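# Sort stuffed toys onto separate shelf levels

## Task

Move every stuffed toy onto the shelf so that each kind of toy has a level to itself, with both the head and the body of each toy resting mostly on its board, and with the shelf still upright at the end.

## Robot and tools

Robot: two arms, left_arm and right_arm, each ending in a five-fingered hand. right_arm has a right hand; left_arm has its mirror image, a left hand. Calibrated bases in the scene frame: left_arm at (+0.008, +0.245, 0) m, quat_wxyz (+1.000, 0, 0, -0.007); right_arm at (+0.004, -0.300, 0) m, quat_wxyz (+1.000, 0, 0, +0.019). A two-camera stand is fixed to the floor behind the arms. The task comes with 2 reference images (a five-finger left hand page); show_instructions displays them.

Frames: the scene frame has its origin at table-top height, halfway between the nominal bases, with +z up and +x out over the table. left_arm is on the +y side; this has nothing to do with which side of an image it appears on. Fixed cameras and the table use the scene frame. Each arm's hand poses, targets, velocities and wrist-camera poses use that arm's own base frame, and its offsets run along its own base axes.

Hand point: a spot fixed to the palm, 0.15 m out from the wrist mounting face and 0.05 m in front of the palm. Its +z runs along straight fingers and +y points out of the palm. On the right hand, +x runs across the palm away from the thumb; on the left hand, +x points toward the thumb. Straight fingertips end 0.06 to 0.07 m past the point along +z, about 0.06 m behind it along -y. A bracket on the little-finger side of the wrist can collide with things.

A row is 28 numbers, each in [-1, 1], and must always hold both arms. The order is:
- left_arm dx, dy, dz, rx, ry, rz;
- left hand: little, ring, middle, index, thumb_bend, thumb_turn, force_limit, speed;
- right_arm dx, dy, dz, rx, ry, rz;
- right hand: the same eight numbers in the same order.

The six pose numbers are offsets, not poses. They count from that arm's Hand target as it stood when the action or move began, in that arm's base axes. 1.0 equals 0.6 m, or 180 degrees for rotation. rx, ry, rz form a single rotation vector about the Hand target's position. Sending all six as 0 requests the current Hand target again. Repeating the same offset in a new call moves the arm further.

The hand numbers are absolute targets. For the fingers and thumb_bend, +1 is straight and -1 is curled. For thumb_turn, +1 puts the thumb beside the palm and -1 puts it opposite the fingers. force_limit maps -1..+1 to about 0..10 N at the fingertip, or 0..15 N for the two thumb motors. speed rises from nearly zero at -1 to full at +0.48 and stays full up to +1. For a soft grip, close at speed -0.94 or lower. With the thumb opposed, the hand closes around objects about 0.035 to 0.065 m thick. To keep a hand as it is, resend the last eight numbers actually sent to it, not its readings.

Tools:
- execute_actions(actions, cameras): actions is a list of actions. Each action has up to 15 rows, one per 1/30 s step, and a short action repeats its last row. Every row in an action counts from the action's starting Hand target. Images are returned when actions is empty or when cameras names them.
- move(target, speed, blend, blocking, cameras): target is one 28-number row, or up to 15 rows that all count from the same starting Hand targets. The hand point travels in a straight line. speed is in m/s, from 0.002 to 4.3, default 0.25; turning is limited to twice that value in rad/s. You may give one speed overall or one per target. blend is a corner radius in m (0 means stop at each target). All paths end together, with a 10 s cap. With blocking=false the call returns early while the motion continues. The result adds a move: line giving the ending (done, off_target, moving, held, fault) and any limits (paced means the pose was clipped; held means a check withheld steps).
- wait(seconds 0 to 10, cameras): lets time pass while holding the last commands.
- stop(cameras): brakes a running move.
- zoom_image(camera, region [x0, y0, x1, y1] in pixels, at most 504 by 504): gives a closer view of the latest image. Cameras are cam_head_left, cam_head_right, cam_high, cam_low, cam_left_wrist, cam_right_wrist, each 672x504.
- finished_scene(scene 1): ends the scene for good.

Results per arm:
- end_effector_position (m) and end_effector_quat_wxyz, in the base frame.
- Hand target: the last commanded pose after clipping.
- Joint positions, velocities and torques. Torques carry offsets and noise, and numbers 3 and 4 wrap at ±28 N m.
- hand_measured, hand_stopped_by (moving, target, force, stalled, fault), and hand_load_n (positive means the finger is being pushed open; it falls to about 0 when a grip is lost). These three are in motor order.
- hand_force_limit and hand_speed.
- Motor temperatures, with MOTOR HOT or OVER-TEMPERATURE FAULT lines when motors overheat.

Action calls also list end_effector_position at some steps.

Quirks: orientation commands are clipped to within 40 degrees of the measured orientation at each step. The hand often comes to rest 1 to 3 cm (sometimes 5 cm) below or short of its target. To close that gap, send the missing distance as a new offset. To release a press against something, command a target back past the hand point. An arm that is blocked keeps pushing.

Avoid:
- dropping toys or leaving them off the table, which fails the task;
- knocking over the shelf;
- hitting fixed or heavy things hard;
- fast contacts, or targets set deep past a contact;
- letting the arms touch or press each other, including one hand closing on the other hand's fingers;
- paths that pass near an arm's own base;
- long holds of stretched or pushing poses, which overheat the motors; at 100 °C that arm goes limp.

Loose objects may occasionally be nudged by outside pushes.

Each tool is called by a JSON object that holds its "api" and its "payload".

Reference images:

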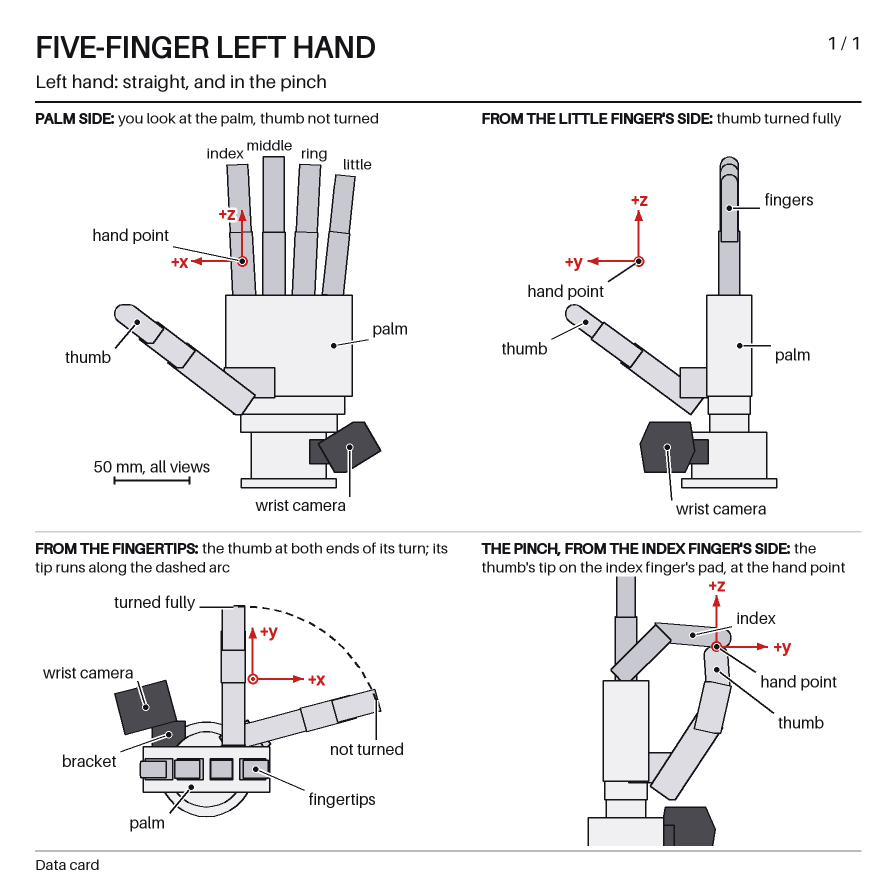

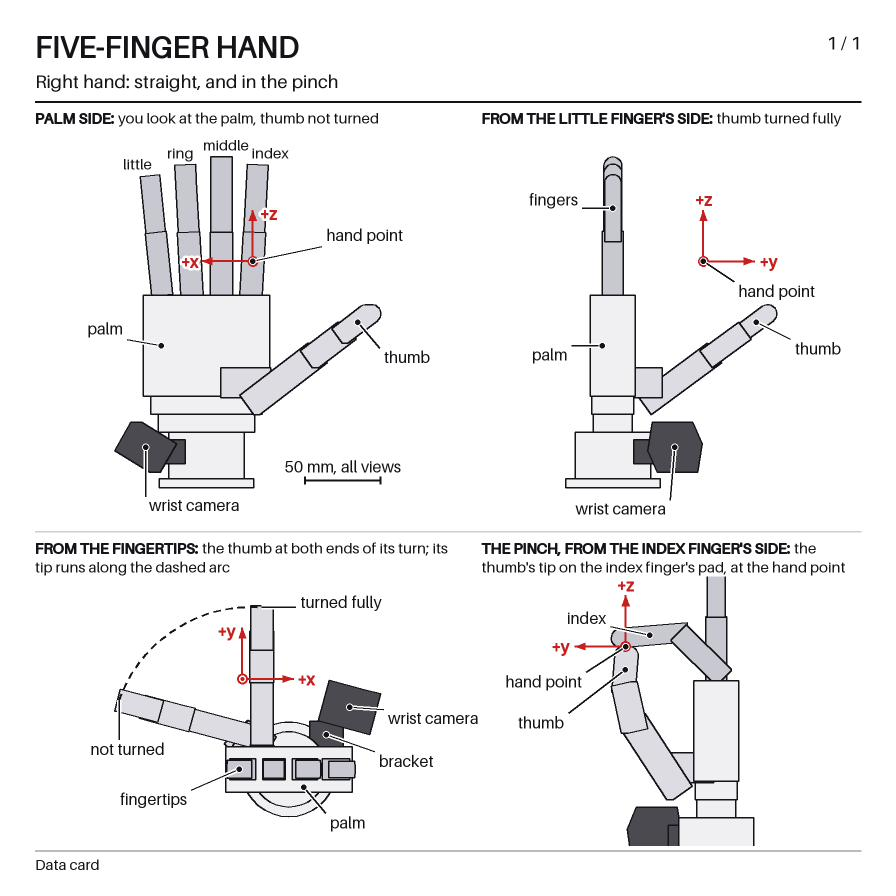

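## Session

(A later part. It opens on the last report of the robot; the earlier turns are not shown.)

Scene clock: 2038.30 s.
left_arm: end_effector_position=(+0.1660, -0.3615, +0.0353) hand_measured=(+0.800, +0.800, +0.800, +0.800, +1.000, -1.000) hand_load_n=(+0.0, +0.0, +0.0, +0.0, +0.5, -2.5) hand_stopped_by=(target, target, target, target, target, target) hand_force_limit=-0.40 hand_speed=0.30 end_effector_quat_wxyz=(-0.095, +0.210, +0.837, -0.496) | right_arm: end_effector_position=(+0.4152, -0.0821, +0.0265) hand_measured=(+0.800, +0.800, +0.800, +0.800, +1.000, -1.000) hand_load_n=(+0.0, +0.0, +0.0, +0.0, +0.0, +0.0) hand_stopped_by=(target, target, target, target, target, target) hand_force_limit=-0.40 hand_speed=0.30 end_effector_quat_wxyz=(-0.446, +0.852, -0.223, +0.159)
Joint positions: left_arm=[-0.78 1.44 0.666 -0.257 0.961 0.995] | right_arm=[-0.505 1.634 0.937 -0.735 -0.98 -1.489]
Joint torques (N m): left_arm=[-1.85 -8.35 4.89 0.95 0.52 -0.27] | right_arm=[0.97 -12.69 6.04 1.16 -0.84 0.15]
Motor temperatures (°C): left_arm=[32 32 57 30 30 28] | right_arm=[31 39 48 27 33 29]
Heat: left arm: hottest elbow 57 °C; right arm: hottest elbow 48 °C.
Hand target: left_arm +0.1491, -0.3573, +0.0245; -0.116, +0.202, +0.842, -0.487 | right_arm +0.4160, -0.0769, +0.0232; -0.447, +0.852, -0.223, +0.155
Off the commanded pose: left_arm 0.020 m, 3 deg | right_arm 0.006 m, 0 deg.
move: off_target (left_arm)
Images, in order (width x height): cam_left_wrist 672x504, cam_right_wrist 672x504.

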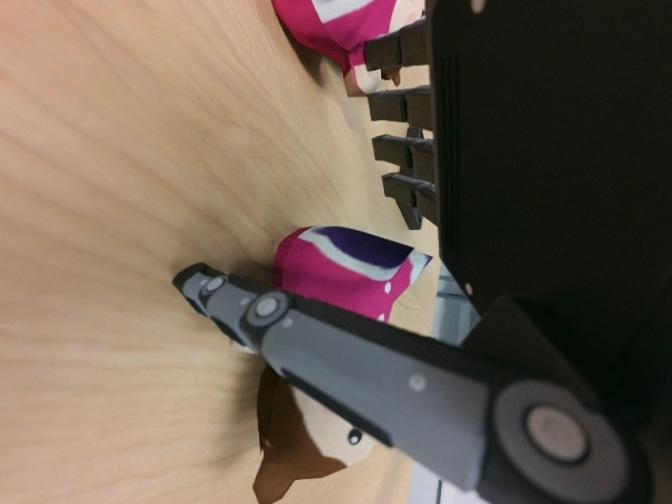

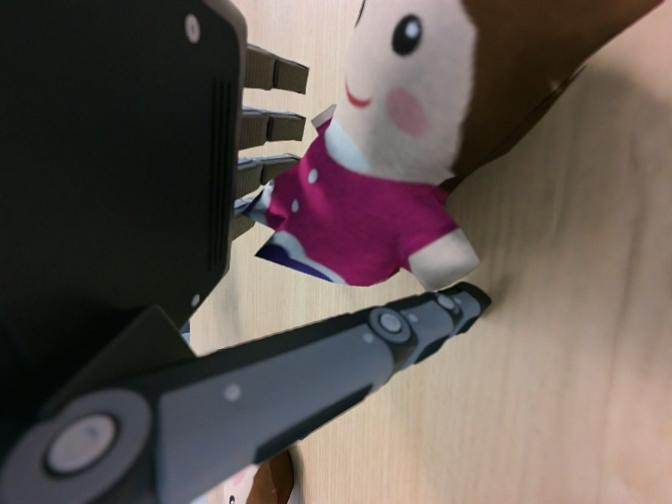

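{"api": "move", "payload": {"target": [0.028,-0.007,0.06,0,0,0,0.8,0.8,0.8,0.8,1,-1,-0.4,0.3,0.0112,0.0166,0.0,0,0,0,0.8,0.8,0.8,0.8,1,-1,-0.4,0.3], "speed": 0.06, "cameras": ["cam_left_wrist","cam_right_wrist","cam_head_left"]}}

{"api": "zoom_image", "payload": {"camera": "cam_head_left", "region": [300, 260, 450, 370]}}

Scene clock: 2048.70 s.
left_arm: end_effector_position=(+0.1502, -0.3475, +0.0423) hand_measured=(+0.800, +0.800, +0.800, +0.800, +1.000, -1.000) hand_load_n=(-0.5, -0.5, +0.5, -0.5, +0.0, +0.0) hand_stopped_by=(target, target, target, target, target, target) hand_force_limit=-0.40 hand_speed=0.30 end_effector_quat_wxyz=(-0.136, +0.188, +0.849, -0.474) | right_arm: end_effector_position=(+0.4215, -0.0730, +0.0254) hand_measured=(+0.800, +0.800, +0.800, +0.800, +1.000, -1.000) hand_load_n=(+0.0, +0.0, +0.0, -0.5, +0.0, +0.0) hand_stopped_by=(target, target, target, target, target, target) hand_force_limit=-0.40 hand_speed=0.30 end_effector_quat_wxyz=(-0.446, +0.852, -0.225, +0.158)
Joint positions: left_arm=[-0.78 1.419 0.684 -0.401 0.969 0.995] | right_arm=[-0.478 1.634 0.932 -0.691 -0.976 -1.438]
Joint torques (N m): left_arm=[-0.15 -10.29 10.14 0.21 0.72 0.13] | right_arm=[1.61 -13.63 5.96 1.37 -0.83 0.18]
Motor temperatures (°C): left_arm=[32 33 57 30 30 28] | right_arm=[31 39 48 27 33 29]
Heat: left arm: hottest elbow 57 °C; right arm: hottest elbow 48 °C.
Hand target: left_arm +0.1660, -0.3615, +0.0605; -0.116, +0.202, +0.842, -0.487 | right_arm +0.4227, -0.0670, +0.0232; -0.447, +0.852, -0.223, +0.155
Off the commanded pose: left_arm 0.028 m, 3 deg | right_arm 0.007 m, 0 deg.
move: off_target (left_arm)
Images, in order (width x height): cam_head_left 672x504, cam_left_wrist 672x504, cam_right_wrist 672x504.

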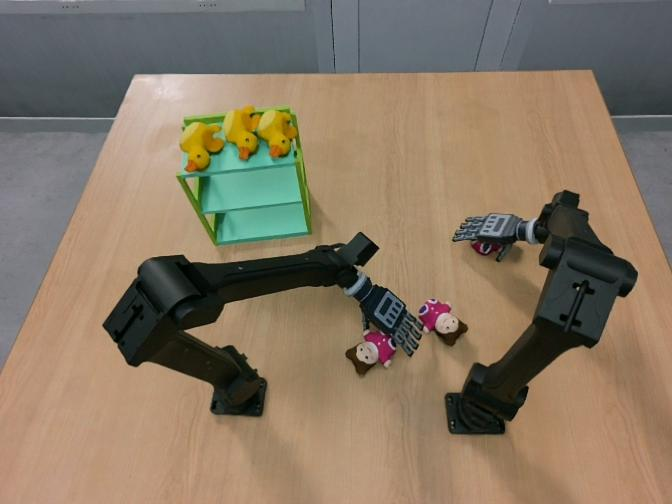

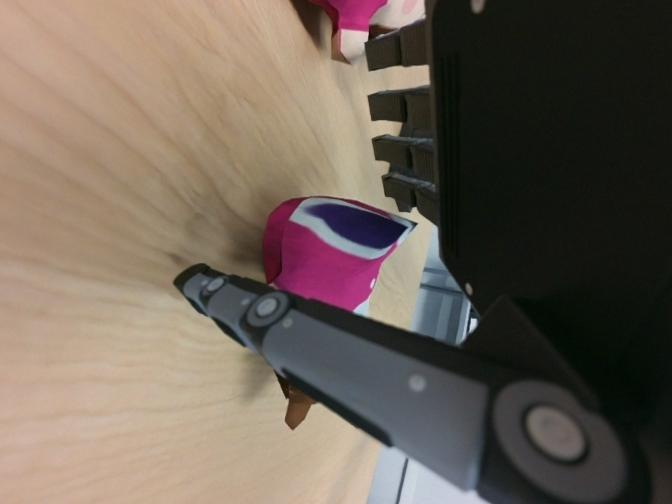

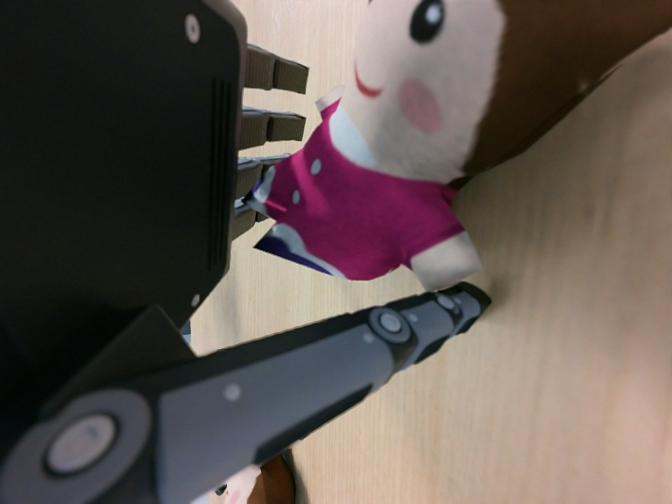

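Scaled by 3.360 from the camera's 672x504 image, which has a finer 960x720 frame.

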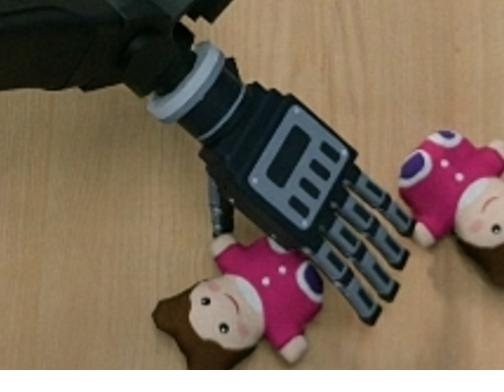

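{"api": "move", "payload": {"target": [0.0,0.03,0.13,0,0,0,0.6,0.6,0.6,0.6,1,-1,-0.4,0.3,-0.02,-0.03,0.16,0,0,0,0.6,0.6,0.6,0.6,1,-1,-0.4,0.3], "speed": 0.15, "cameras": ["cam_left_wrist","cam_right_wrist","cam_head_left","cam_high"]}}

{"api": "zoom_image", "payload": {"camera": "cam_head_left", "region": [340, 200, 540, 390]}}

Scene clock: 2079.57 s.
left_arm: end_effector_position=(+0.1492, -0.3329, +0.1191) hand_measured=(+0.600, +0.600, +0.600, +0.600, +1.000, -1.000) hand_load_n=(+0.0, +0.0, +0.0, +0.0, +0.0, +0.0) hand_stopped_by=(target, target, target, target, target, target) hand_force_limit=-0.40 hand_speed=0.30 end_effector_quat_wxyz=(-0.138, +0.190, +0.848, -0.475) | right_arm: end_effector_position=(+0.3982, -0.0727, +0.1047) hand_measured=(+0.600, +0.600, +0.600, +0.600, +1.000, -1.000) hand_load_n=(+0.0, +0.0, -0.5, +0.0, +0.0, +0.0) hand_stopped_by=(target, target, target, target, target, target) hand_force_limit=-0.40 hand_speed=0.30 end_effector_quat_wxyz=(-0.451, +0.851, -0.232, +0.135)
Joint positions: left_arm=[-0.75 1.254 0.779 -0.707 0.985 1.051] | right_arm=[-0.504 1.496 1.017 -1.012 -0.979 -1.501]
Joint torques (N m): left_arm=[0.32 -8.35 11.69 0.14 0.73 0.2] | right_arm=[-0.79 -12.63 9.92 0.24 -0.96 -0.16]
Motor temperatures (°C): left_arm=[32 32 60 30 31 28] | right_arm=[31 40 47 27 33 29]
Heat: left arm: hottest elbow 60 °C; right arm: hottest elbow 47 °C.
Hand target: left_arm +0.1660, -0.3435, +0.1385; -0.116, +0.202, +0.842, -0.487 | right_arm +0.4108, -0.0850, +0.1193; -0.447, +0.852, -0.222, +0.155
Off the commanded pose: left_arm 0.028 m, 3 deg | right_arm 0.023 m, 3 deg.
move: off_target (left_arm, right_arm)
Images, in order (width x height): cam_head_left 672x504, cam_high 672x504, cam_left_wrist 672x504, cam_right_wrist 672x504.

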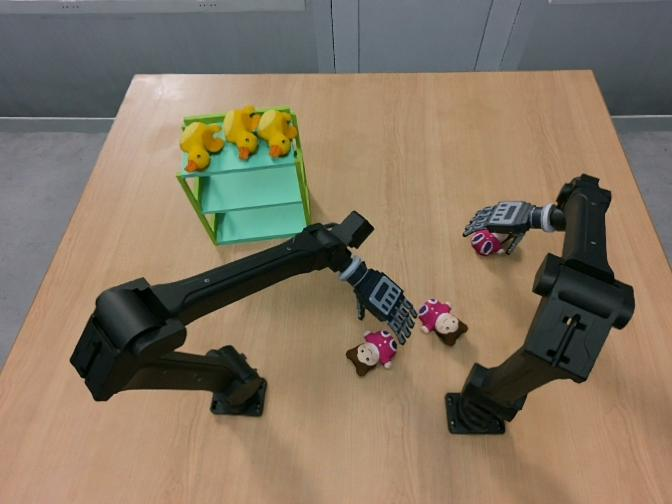

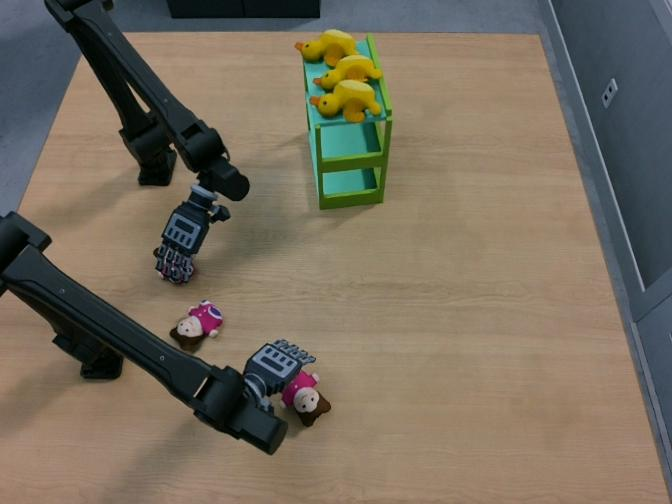

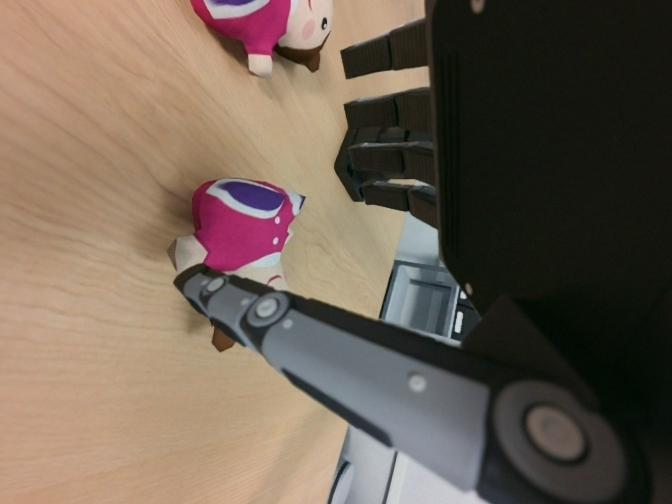

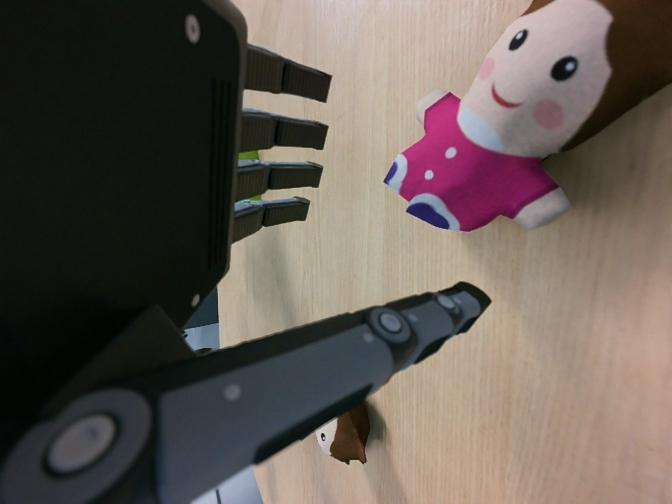

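Scaled by 2.520 from the camera's 672x504 image, which has a finer 960x720 frame.

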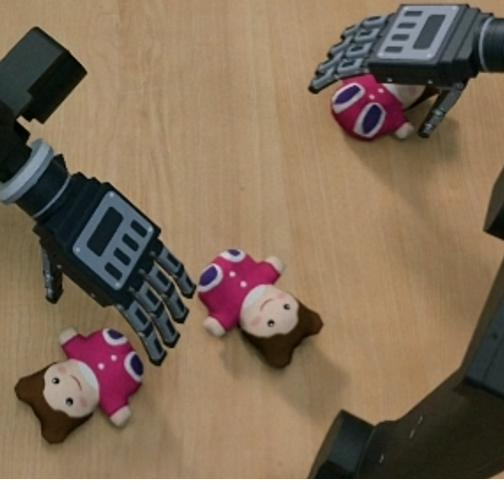

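{"api": "move", "payload": {"target": [-0.083,-0.025,0.0,0,0,-0.178,0.6,0.6,0.6,0.6,1,-1,-0.4,0.3,0.032,-0.017,0.01,0,0,-0.156,0.6,0.6,0.6,0.6,1,-1,-0.4,0.3], "speed": 0.15, "cameras": ["cam_left_wrist","cam_right_wrist","cam_head_left"]}}

{"api": "zoom_image", "payload": {"camera": "cam_head_left", "region": [340, 200, 540, 390]}}

Scene clock: 2138.07 s.
left_arm: end_effector_position=(+0.1074, -0.3440, +0.1284) hand_measured=(+0.600, +0.600, +0.600, +0.600, +1.000, -1.000) hand_load_n=(+0.0, +0.0, +0.0, +0.0, +0.0, +0.0) hand_stopped_by=(target, target, target, target, target, target) hand_force_limit=-0.40 hand_speed=0.30 end_effector_quat_wxyz=(-0.259, +0.411, +0.760, -0.431) | right_arm: end_effector_position=(+0.4277, -0.0991, +0.1207) hand_measured=(+0.600, +0.600, +0.600, +0.600, +1.000, -1.000) hand_load_n=(+0.0, +0.0, -0.5, +0.0, +0.0, +0.0) hand_stopped_by=(target, target, target, target, target, target) hand_force_limit=-0.40 hand_speed=0.30 end_effector_quat_wxyz=(-0.394, +0.774, -0.426, +0.252)
Joint positions: left_arm=[-0.888 1.501 1.051 -1.375 1.036 1.819] | right_arm=[-0.504 1.315 0.84 -0.427 -0.771 -0.788]
Joint torques (N m): left_arm=[-0.97 -10.29 10.96 -0.85 0.53 0.14] | right_arm=[1.03 -11.4 7.51 2.13 -0.52 0.14]
Motor temperatures (°C): left_arm=[32 32 68 30 31 28] | right_arm=[31 39 53 27 33 29]
Heat: left arm: hottest elbow 68 °C; right arm: hottest elbow 53 °C.
Hand target: left_arm +0.1162, -0.3585, +0.1385; -0.246, +0.427, +0.753, -0.436 | right_arm +0.4299, -0.0952, +0.1251; -0.396, +0.773, -0.423, +0.259
Off the commanded pose: left_arm 0.020 m, 3 deg | right_arm 0.006 m, 1 deg.
move: off_target (left_arm)
Images, in order (width x height): cam_head_left 672x504, cam_left_wrist 672x504, cam_right_wrist 672x504.

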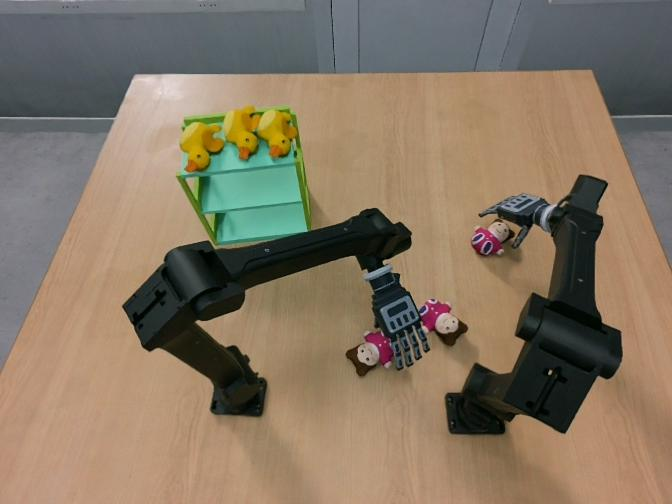

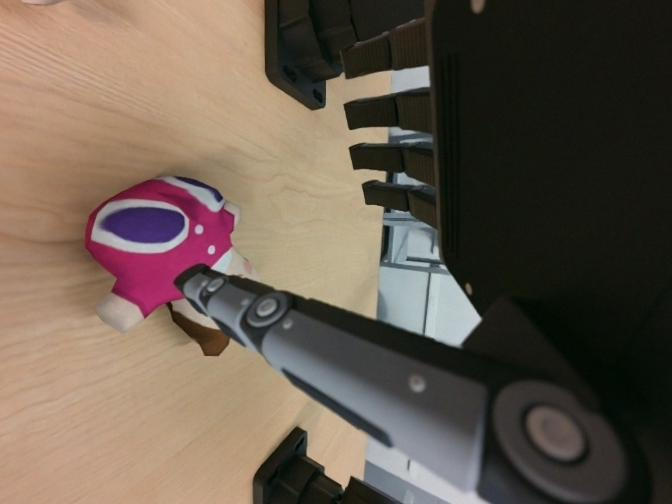

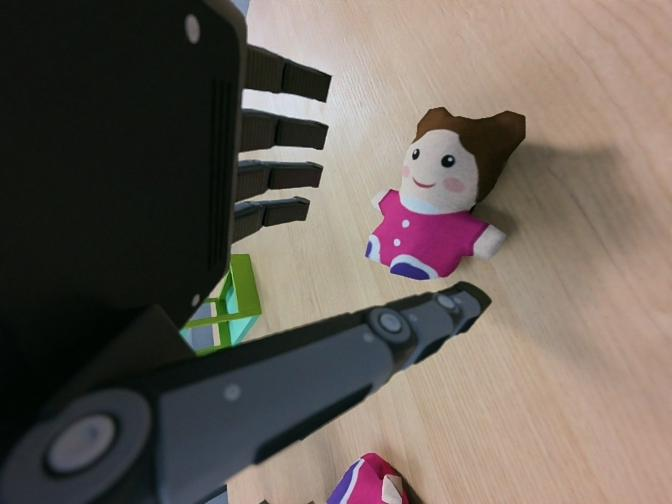

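Scaled by 2.520 from the camera's 672x504 image, which has a finer 960x720 frame.

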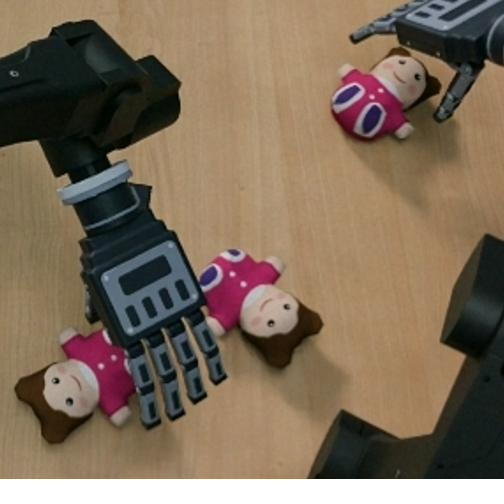

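{"api": "move", "payload": {"target": [-0.067,0.014,-0.089,0,0,0,0.6,0.6,0.6,0.6,1,-1,-0.4,0.3,0.05,0.027,-0.0835,0,0,0,0.6,0.6,0.6,0.6,1,-1,-0.4,0.3], "speed": 0.12, "cameras": ["cam_left_wrist","cam_right_wrist"]}}

Scene clock: 2158.17 s.
left_arm: end_effector_position=(+0.0806, -0.3513, +0.0852) hand_measured=(+0.600, +0.600, +0.600, +0.600, +1.000, -1.000) hand_load_n=(+0.0, +0.0, +0.0, +0.5, +0.0, -0.5) hand_stopped_by=(target, target, target, target, target, target) hand_force_limit=-0.40 hand_speed=0.30 end_effector_quat_wxyz=(-0.244, +0.427, +0.752, -0.438) | right_arm: end_effector_position=(+0.4570, -0.0838, +0.0777) hand_measured=(+0.600, +0.600, +0.600, +0.600, +1.000, -1.000) hand_load_n=(+0.0, +0.0, +0.0, +0.0, +0.0, +0.0) hand_stopped_by=(target, target, target, target, target, target) hand_force_limit=-0.40 hand_speed=0.30 end_effector_quat_wxyz=(-0.393, +0.774, -0.423, +0.260)
Joint positions: left_arm=[-0.957 1.493 0.924 -1.119 1.046 1.715] | right_arm=[-0.433 1.423 0.801 -0.212 -0.723 -0.714]
Joint torques (N m): left_arm=[-1.08 -11.22 6.16 0.1 0.62 -0.16] | right_arm=[1.73 -10.46 7.25 2.26 -0.47 0.16]
Motor temperatures (°C): left_arm=[32 32 66 30 31 28] | right_arm=[31 39 52 27 33 29]
Heat: left arm: hottest elbow 66 °C; right arm: hottest elbow 52 °C.
Hand target: left_arm +0.0760, -0.3500, +0.0852; -0.246, +0.426, +0.753, -0.436 | right_arm +0.4600, -0.0790, +0.0752; -0.396, +0.773, -0.423, +0.259
Off the commanded pose: left_arm 0.005 m, 0 deg | right_arm 0.006 m, 0 deg.
move: done
Images, in order (width x height): cam_left_wrist 672x504, cam_right_wrist 672x504.

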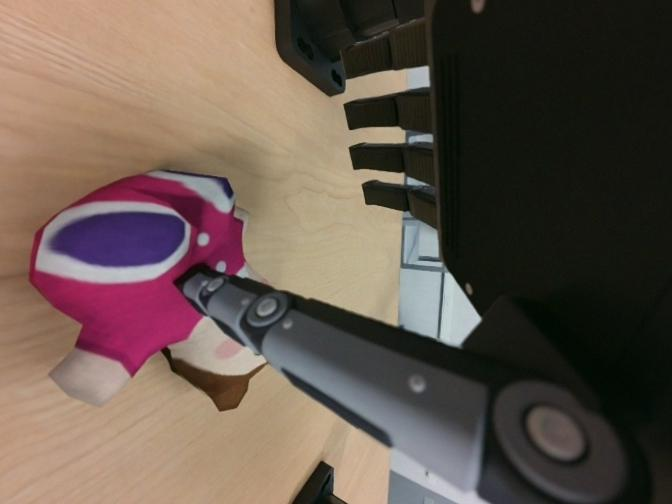

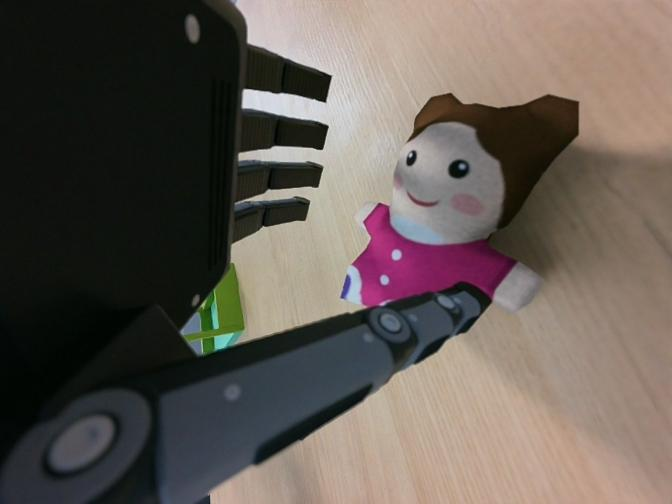

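{"api": "move", "payload": {"target": [[0.0,0.0,0.06,0,0,0,0.6,0.6,0.6,0.6,1,-1,-0.4,0.3,0.0,0.0,0,0,0,0,0.6,0.6,0.6,0.6,1,-1,-0.4,0.3],[0.087,-0.033,0.06,0,0,0.161,0.6,0.6,0.6,0.6,1,-1,-0.4,0.3,0.027,-0.0195,-0.045,0,0,0,0.6,0.6,0.6,0.6,1,-1,-0.4,0.3]], "speed": 0.12, "blend": 0.01, "cameras": ["cam_left_wrist","cam_right_wrist"]}}

Scene clock: 2191.53 s.
left_arm: end_effector_position=(+0.1235, -0.3701, +0.1167) hand_measured=(+0.600, +0.600, +0.600, +0.600, +1.000, -1.000) hand_load_n=(+0.0, +0.0, +0.0, +0.0, +0.0, +0.0) hand_stopped_by=(target, target, target, target, target, target) hand_force_limit=-0.40 hand_speed=0.30 end_effector_quat_wxyz=(-0.138, +0.230, +0.836, -0.479) | right_arm: end_effector_position=(+0.4653, -0.0874, +0.0466) hand_measured=(+0.600, +0.600, +0.600, +0.600, +1.000, -1.000) hand_load_n=(+0.0, -0.5, +0.0, +0.0, +0.0, +0.5) hand_stopped_by=(target, target, target, target, target, target) hand_force_limit=-0.40 hand_speed=0.30 end_effector_quat_wxyz=(-0.393, +0.774, -0.427, +0.252)
Joint positions: left_arm=[-0.879 1.277 0.781 -0.568 0.957 0.962] | right_arm=[-0.433 1.512 0.801 -0.141 -0.724 -0.714]
Joint torques (N m): left_arm=[0.38 -9.58 7.76 1.24 0.43 -0.15] | right_arm=[0.67 -10.93 8.28 2.3 -0.68 0.03]
Motor temperatures (°C): left_arm=[32 32 62 30 31 28] | right_arm=[31 39 51 27 33 29]
Heat: left arm: hottest elbow 62 °C; right arm: hottest elbow 51 °C.
Hand target: left_arm +0.1281, -0.3699, +0.1211; -0.129, +0.224, +0.836, -0.484 | right_arm +0.4762, -0.0907, +0.0482; -0.396, +0.773, -0.423, +0.259
Off the commanded pose: left_arm 0.007 m, 1 deg | right_arm 0.012 m, 1 deg.
move: off_target (right_arm)
Images, in order (width x height): cam_left_wrist 672x504, cam_right_wrist 672x504.

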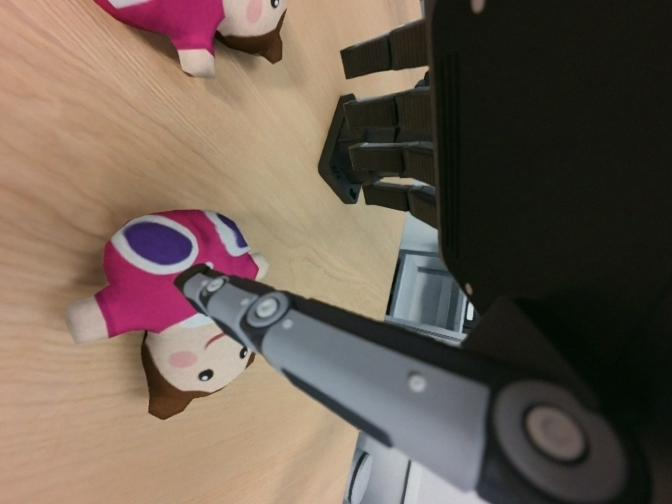

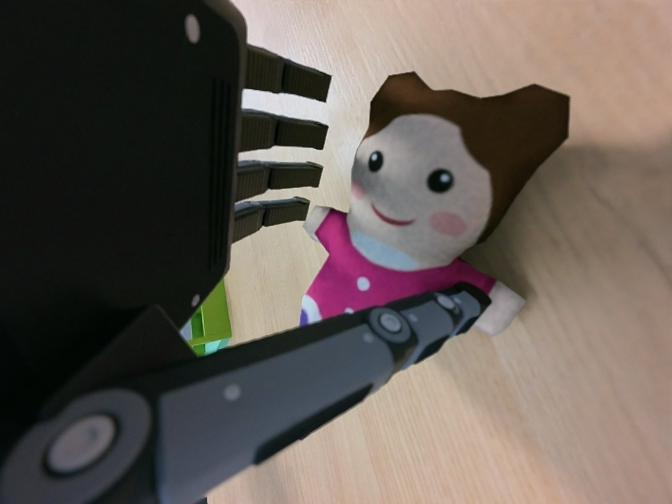

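{"api": "move", "payload": {"target": [[-0.06,0.003,0.0,0,0,0,0.6,0.6,0.6,0.6,1,-1,-0.4,0.3,0.011,-0.0206,0,0,0,0,0.6,0.6,0.6,0.6,1,-1,-0.4,0.3],[-0.06,0.003,-0.1,0,0,0,0.6,0.6,0.6,0.6,1,-1,-0.4,0.3,0.011,-0.0206,-0.033,0,0,0,0.6,0.6,0.6,0.6,1,-1,-0.4,0.3]], "speed": 0.1, "blend": 0.01, "cameras": ["cam_left_wrist","cam_right_wrist"]}}

Scene clock: 2204.13 s.
left_arm: end_effector_position=(+0.0968, -0.3724, +0.0786) hand_measured=(+0.600, +0.600, +0.600, +0.600, +1.000, -1.000) hand_load_n=(+0.0, +0.0, +0.0, +0.0, +0.0, +1.0) hand_stopped_by=(target, target, target, target, target, target) hand_force_limit=-0.40 hand_speed=0.30 end_effector_quat_wxyz=(-0.119, +0.228, +0.830, -0.495) | right_arm: end_effector_position=(+0.4703, -0.0887, +0.0346) hand_measured=(+0.600, +0.600, +0.600, +0.600, +1.000, -1.000) hand_load_n=(+0.0, -0.5, +0.0, +0.0, +0.5, +2.5) hand_stopped_by=(target, target, target, target, target, target) hand_force_limit=-0.40 hand_speed=0.30 end_effector_quat_wxyz=(-0.401, +0.773, -0.425, +0.247)
Joint positions: left_arm=[-0.944 1.266 0.627 -0.274 0.916 0.83] | right_arm=[-0.439 1.557 0.808 -0.108 -0.746 -0.714]
Joint torques (N m): left_arm=[-0.79 -4.66 6.16 1.43 0.18 0.06] | right_arm=[-0.5 -9.41 8.54 2.65 -0.33 -0.19]
Motor temperatures (°C): left_arm=[32 32 60 30 31 28] | right_arm=[31 39 51 27 33 29]
Heat: left arm: hottest elbow 60 °C; right arm: hottest elbow 51 °C.
Hand target: left_arm +0.0922, -0.3681, +0.0611; -0.129, +0.224, +0.836, -0.484 | right_arm +0.4827, -0.1031, +0.0283; -0.396, +0.773, -0.423, +0.259
Off the commanded pose: left_arm 0.019 m, 2 deg | right_arm 0.020 m, 2 deg.
move: off_target (left_arm, right_arm)
Images, in order (width x height): cam_left_wrist 672x504, cam_right_wrist 672x504.

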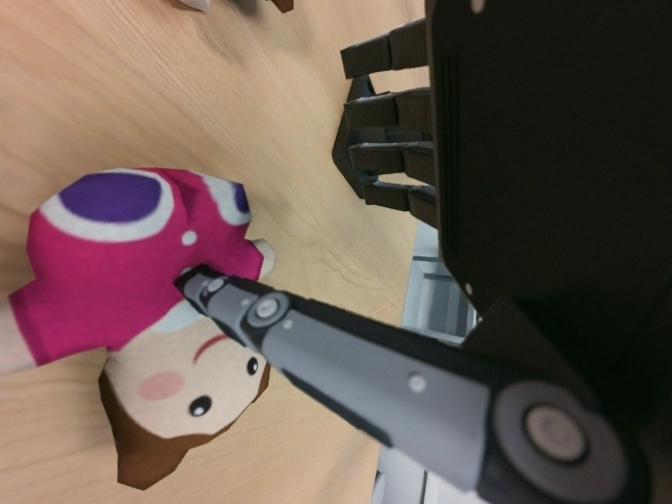

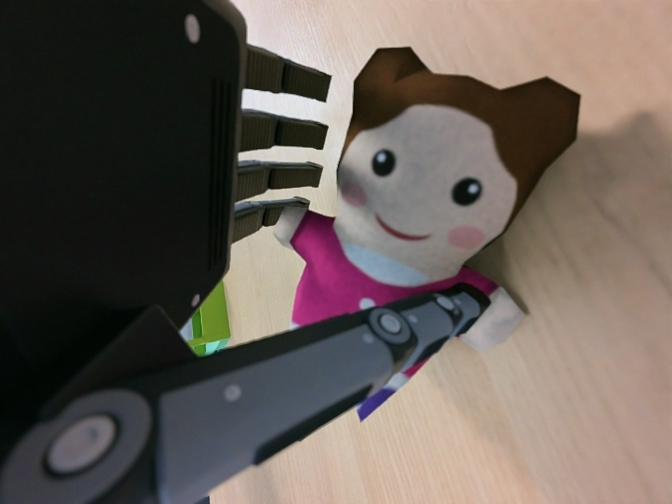

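{"api": "move", "payload": {"target": [[-0.003,0.037,0.0,0,0,0,0.6,0.6,0.6,0.6,1,-1,-0.4,0.3,0.0,0.0,0.035,0,0,0,0.6,0.6,0.6,0.6,1,-1,-0.4,0.3],[-0.003,0.037,-0.03,0,0,0,0.6,0.6,0.6,0.6,1,-1,-0.4,0.3,0.0,0.0,0.0,0,0,0,0.6,0.6,0.6,0.6,1,-1,-0.4,0.3]], "speed": 0.1, "blend": 0.0, "cameras": ["cam_left_wrist","cam_right_wrist"]}}

Scene clock: 2213.63 s.
left_arm: end_effector_position=(+0.0979, -0.3603, +0.0725) hand_measured=(+0.600, +0.600, +0.600, +0.600, +1.000, -1.000) hand_load_n=(+0.0, +0.0, +0.0, +0.0, +0.0, -2.0) hand_stopped_by=(target, target, target, target, target, target) hand_force_limit=-0.40 hand_speed=0.30 end_effector_quat_wxyz=(-0.108, +0.238, +0.823, -0.504) | right_arm: end_effector_position=(+0.4736, -0.0902, +0.0364) hand_measured=(+0.600, +0.600, +0.600, +0.600, +1.000, -1.000) hand_load_n=(+0.0, +0.0, +0.0, +0.0, +0.5, +2.0) hand_stopped_by=(target, target, target, target, target, target) hand_force_limit=-0.40 hand_speed=0.30 end_effector_quat_wxyz=(-0.402, +0.773, -0.424, +0.249)
Joint positions: left_arm=[-0.917 1.242 0.582 -0.25 0.936 0.873] | right_arm=[-0.439 1.56 0.816 -0.108 -0.746 -0.714]
Joint torques (N m): left_arm=[-0.03 -3.08 4.64 0.84 0.25 0.14] | right_arm=[-0.38 -9.76 7.94 2.54 -0.35 -0.17]
Motor temperatures (°C): left_arm=[32 32 59 30 30 28] | right_arm=[31 39 51 27 33 29]
Heat: left arm: hottest elbow 59 °C; right arm: hottest elbow 51 °C.
Hand target: left_arm +0.0904, -0.3459, +0.0432; -0.129, +0.224, +0.836, -0.484 | right_arm +0.4827, -0.1031, +0.0282; -0.396, +0.773, -0.423, +0.259
Off the commanded pose: left_arm 0.034 m, 4 deg | right_arm 0.018 m, 1 deg.
move: off_target (left_arm, right_arm)
Images, in order (width x height): cam_left_wrist 672x504, cam_right_wrist 672x504.

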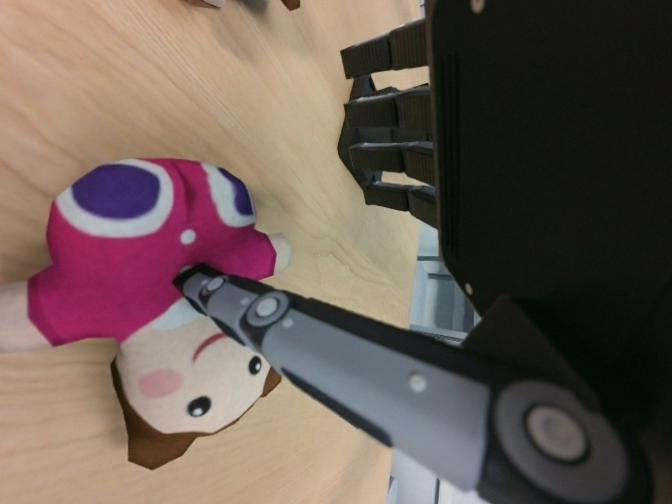

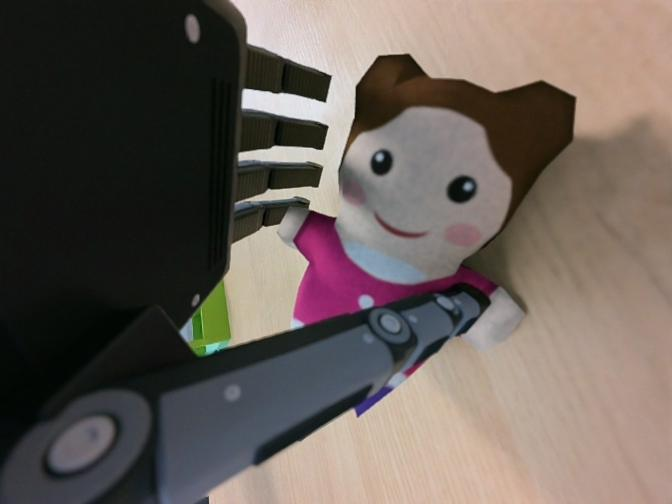

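{"api": "move", "payload": {"target": [[0.007,0.03,0.08,0,0,0,0.6,0.6,0.6,0.6,1,-1,-0.4,0.3,0.011,-0.02,0.07,0,0,0,0.6,0.6,0.6,0.6,1,-1,-0.4,0.3],[0.007,0.038,0.03,0,0,0,0.6,0.6,0.6,0.6,1,-1,-0.4,0.3,0.011,-0.02,0.0,0,0,0,0.6,0.6,0.6,0.6,1,-1,-0.4,0.3]], "speed": 0.1, "blend": 0.0, "cameras": ["cam_left_wrist","cam_right_wrist"]}}

Scene clock: 2233.20 s.
left_arm: end_effector_position=(+0.0923, -0.3275, +0.0754) hand_measured=(+0.600, +0.600, +0.600, +0.600, +1.000, -1.000) hand_load_n=(+0.0, +0.0, +0.0, +0.0, -0.5, +1.0) hand_stopped_by=(target, target, target, target, target, target) hand_force_limit=-0.40 hand_speed=0.30 end_effector_quat_wxyz=(-0.130, +0.224, +0.833, -0.490) | right_arm: end_effector_position=(+0.4858, -0.1056, +0.0300) hand_measured=(+0.600, +0.600, +0.600, +0.600, +1.000, -1.000) hand_load_n=(+0.0, +0.0, +0.0, +0.0, +0.0, +0.0) hand_stopped_by=(target, target, target, target, target, target) hand_force_limit=-0.40 hand_speed=0.30 end_effector_quat_wxyz=(-0.398, +0.773, -0.426, +0.248)
Joint positions: left_arm=[-0.862 1.182 0.566 -0.416 0.968 0.946] | right_arm=[-0.456 1.612 0.865 -0.123 -0.75 -0.735]
Joint torques (N m): left_arm=[0.62 -3.66 6.23 1.29 0.27 0.29] | right_arm=[-0.73 -12.92 6.99 2.22 -0.62 -0.19]
Motor temperatures (°C): left_arm=[32 32 58 30 30 28] | right_arm=[31 38 52 27 33 29]
Heat: left arm: hottest elbow 58 °C; right arm: hottest elbow 52 °C.
Hand target: left_arm +0.0946, -0.3231, +0.0610; -0.129, +0.224, +0.836, -0.484 | right_arm +0.4893, -0.1149, +0.0283; -0.396, +0.773, -0.423, +0.259
Off the commanded pose: left_arm 0.015 m, 1 deg | right_arm 0.010 m, 1 deg.
move: off_target (left_arm)
Images, in order (width x height): cam_left_wrist 672x504, cam_right_wrist 672x504.

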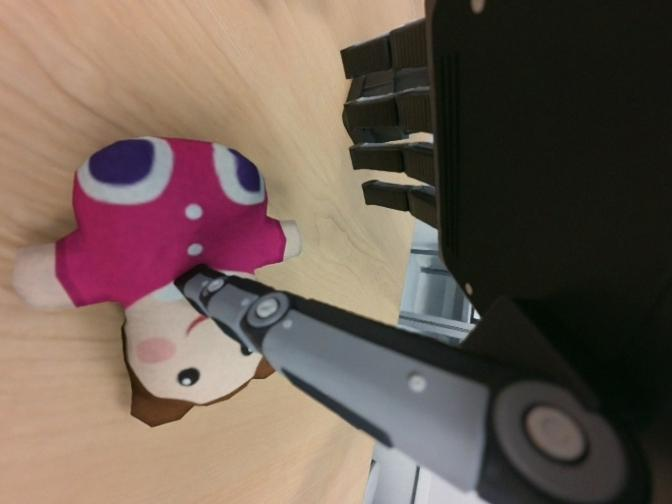

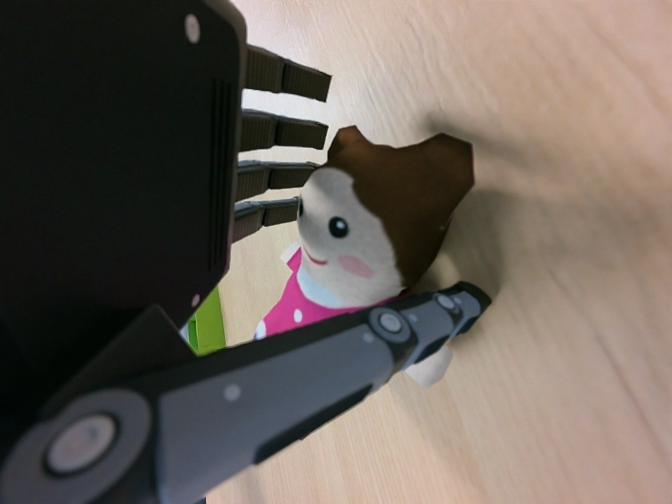

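{"api": "move", "payload": {"target": [[0.002,0.03,0.02,0,0,0,0.6,0.6,0.6,0.6,1,-1,-0.4,0.3,0,0,0,0,0,0,-0.3,-0.3,-0.3,-0.3,-0.1,-1,-0.4,-0.7],[0.002,0.022,-0.035,0,0,0,0.6,0.6,0.6,0.6,1,-1,-0.4,0.3,0,0,0,0,0,0,-0.3,-0.3,-0.3,-0.3,-0.1,-1,-0.4,-0.7]], "speed": 0.08, "blend": 0.0, "cameras": ["cam_left_wrist","cam_right_wrist"]}}

Scene clock: 2248.00 s.
left_arm: end_effector_position=(+0.1012, -0.3184, +0.0606) hand_measured=(+0.600, +0.600, +0.600, +0.600, +1.000, -1.000) hand_load_n=(+0.0, +0.0, +0.0, +0.0, +0.0, +0.5) hand_stopped_by=(target, target, target, target, target, target) hand_force_limit=-0.40 hand_speed=0.30 end_effector_quat_wxyz=(-0.116, +0.235, +0.827, -0.497) | right_arm: end_effector_position=(+0.4858, -0.1057, +0.0300) hand_measured=(-0.300, -0.116, +0.022, -0.116, +0.706, -1.000) hand_load_n=(+0.0, +2.5, +0.0, +2.0, +6.0, +1.0) hand_stopped_by=(target, force, force, force, force, target) hand_force_limit=-0.40 hand_speed=-0.70 end_effector_quat_wxyz=(-0.398, +0.774, -0.426, +0.248)
Joint positions: left_arm=[-0.82 1.2 0.534 -0.388 0.988 1.021] | right_arm=[-0.456 1.612 0.865 -0.123 -0.75 -0.735]
Joint torques (N m): left_arm=[-0.32 -2.78 5.23 1.1 0.11 0.07] | right_arm=[-1.08 -13.16 7.08 2.17 -0.67 -0.12]
Motor temperatures (°C): left_arm=[32 32 57 30 30 28] | right_arm=[31 38 51 27 33 29]
Heat: left arm: hottest elbow 57 °C; right arm: hottest elbow 51 °C.
Hand target: left_arm +0.0957, -0.3099, +0.0401; -0.129, +0.224, +0.836, -0.484 | right_arm +0.4893, -0.1149, +0.0283; -0.396, +0.773, -0.423, +0.259
Off the commanded pose: left_arm 0.023 m, 3 deg | right_arm 0.010 m, 1 deg.
move: off_target (left_arm)
Images, in order (width x height): cam_left_wrist 672x504, cam_right_wrist 672x504.

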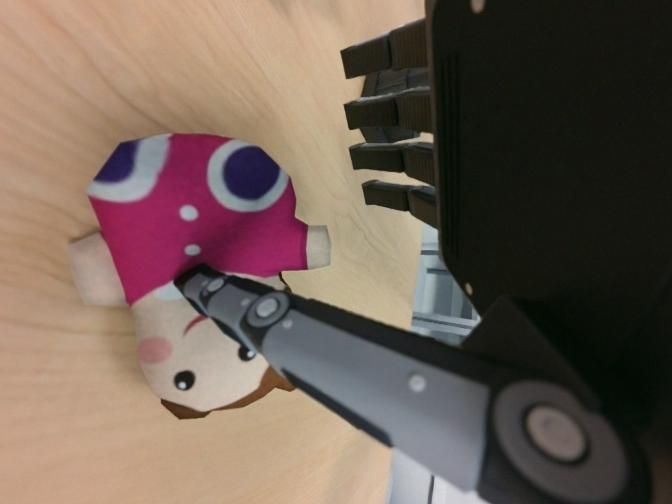

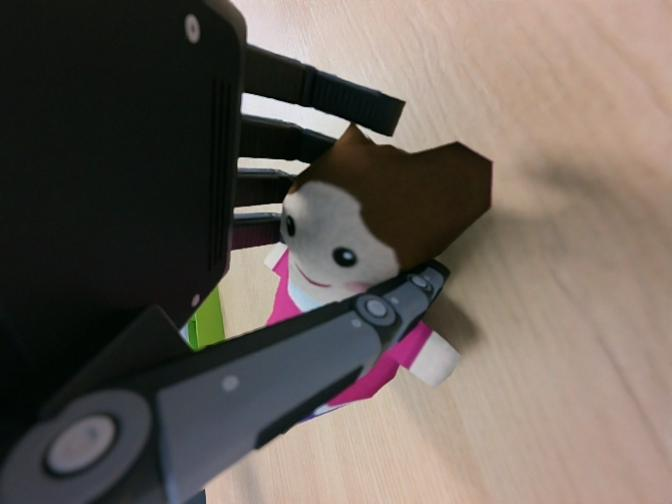

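{"api": "move", "payload": {"target": [[0.0,0.0,0.07,0,0,0,0.6,0.6,0.6,0.6,1,-1,-0.4,0.3,0,0,0.08,0,0,0,-0.3,-0.3,-0.3,-0.3,-0.1,-1,-0.4,-0.7],[0.026,0.047,0.07,0,0,0,0.6,0.6,0.6,0.6,1,-1,-0.4,0.3,0,0,0.2,0,0,0,-0.3,-0.3,-0.3,-0.3,-0.1,-1,-0.4,-0.7]], "speed": 0.1, "blend": 0.0, "cameras": ["cam_left_wrist","cam_right_wrist","cam_head_left"]}}

Scene clock: 2261.27 s.
left_arm: end_effector_position=(+0.1002, -0.2748, +0.0727) hand_measured=(+0.600, +0.600, +0.600, +0.600, +1.000, -1.000) hand_load_n=(-0.5, +0.0, +0.0, +0.0, -0.5, -1.0) hand_stopped_by=(target, target, target, target, target, target) hand_force_limit=-0.40 hand_speed=0.30 end_effector_quat_wxyz=(-0.139, +0.219, +0.838, -0.479) | right_arm: end_effector_position=(+0.4735, -0.0997, +0.1211) hand_measured=(-0.300, -0.116, +0.022, -0.116, +0.706, -1.000) hand_load_n=(+0.0, +2.5, +0.0, +2.5, +6.0, +0.5) hand_stopped_by=(target, force, force, force, force, target) hand_force_limit=-0.40 hand_speed=-0.70 end_effector_quat_wxyz=(-0.397, +0.774, -0.435, +0.231)
Joint positions: left_arm=[-0.713 1.134 0.552 -0.696 1.019 1.204] | right_arm=[-0.456 1.442 0.97 -0.44 -0.75 -0.735]
Joint torques (N m): left_arm=[0.21 -4.48 9.95 -0.18 0.66 0.13] | right_arm=[-0.67 -13.39 11.51 1.05 -0.66 -0.14]
Motor temperatures (°C): left_arm=[32 32 56 30 30 28] | right_arm=[31 38 50 27 33 29]
Heat: left arm: hottest elbow 56 °C; right arm: hottest elbow 50 °C.
Hand target: left_arm +0.1115, -0.2817, +0.0822; -0.129, +0.225, +0.836, -0.484 | right_arm +0.4893, -0.1149, +0.1483; -0.396, +0.773, -0.423, +0.259
Off the commanded pose: left_arm 0.016 m, 1 deg | right_arm 0.035 m, 4 deg.
move: off_target (left_arm, right_arm)
Images, in order (width x height): cam_head_left 672x504, cam_left_wrist 672x504, cam_right_wrist 672x504.

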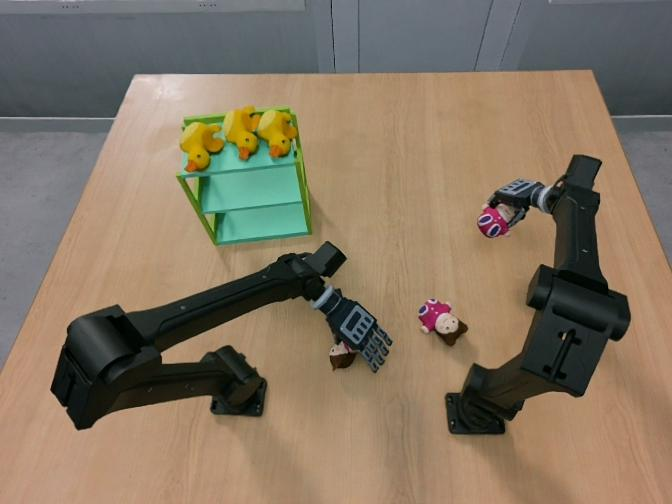

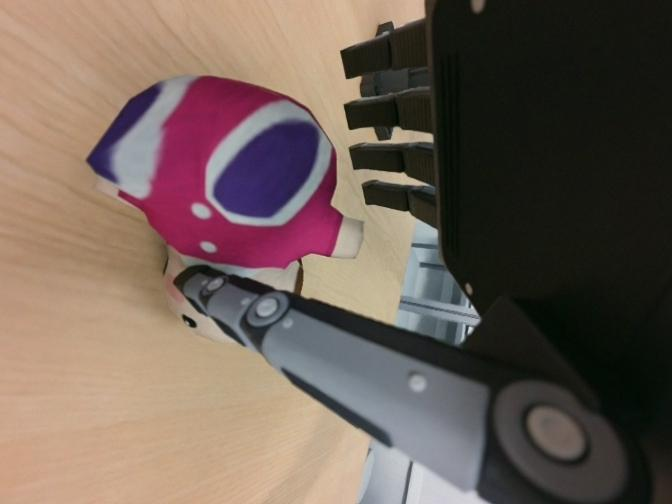

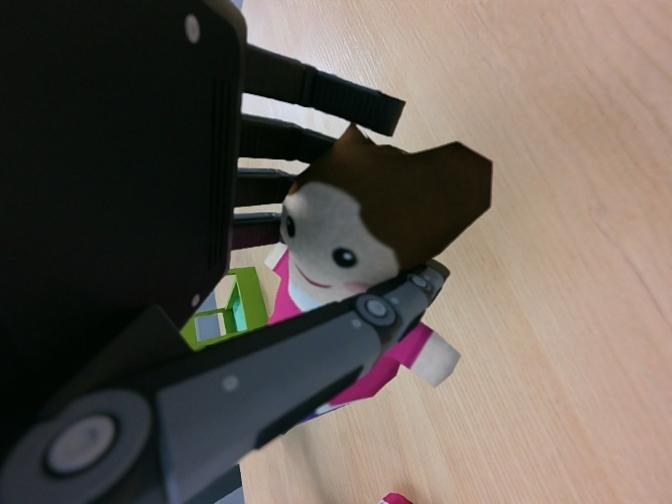

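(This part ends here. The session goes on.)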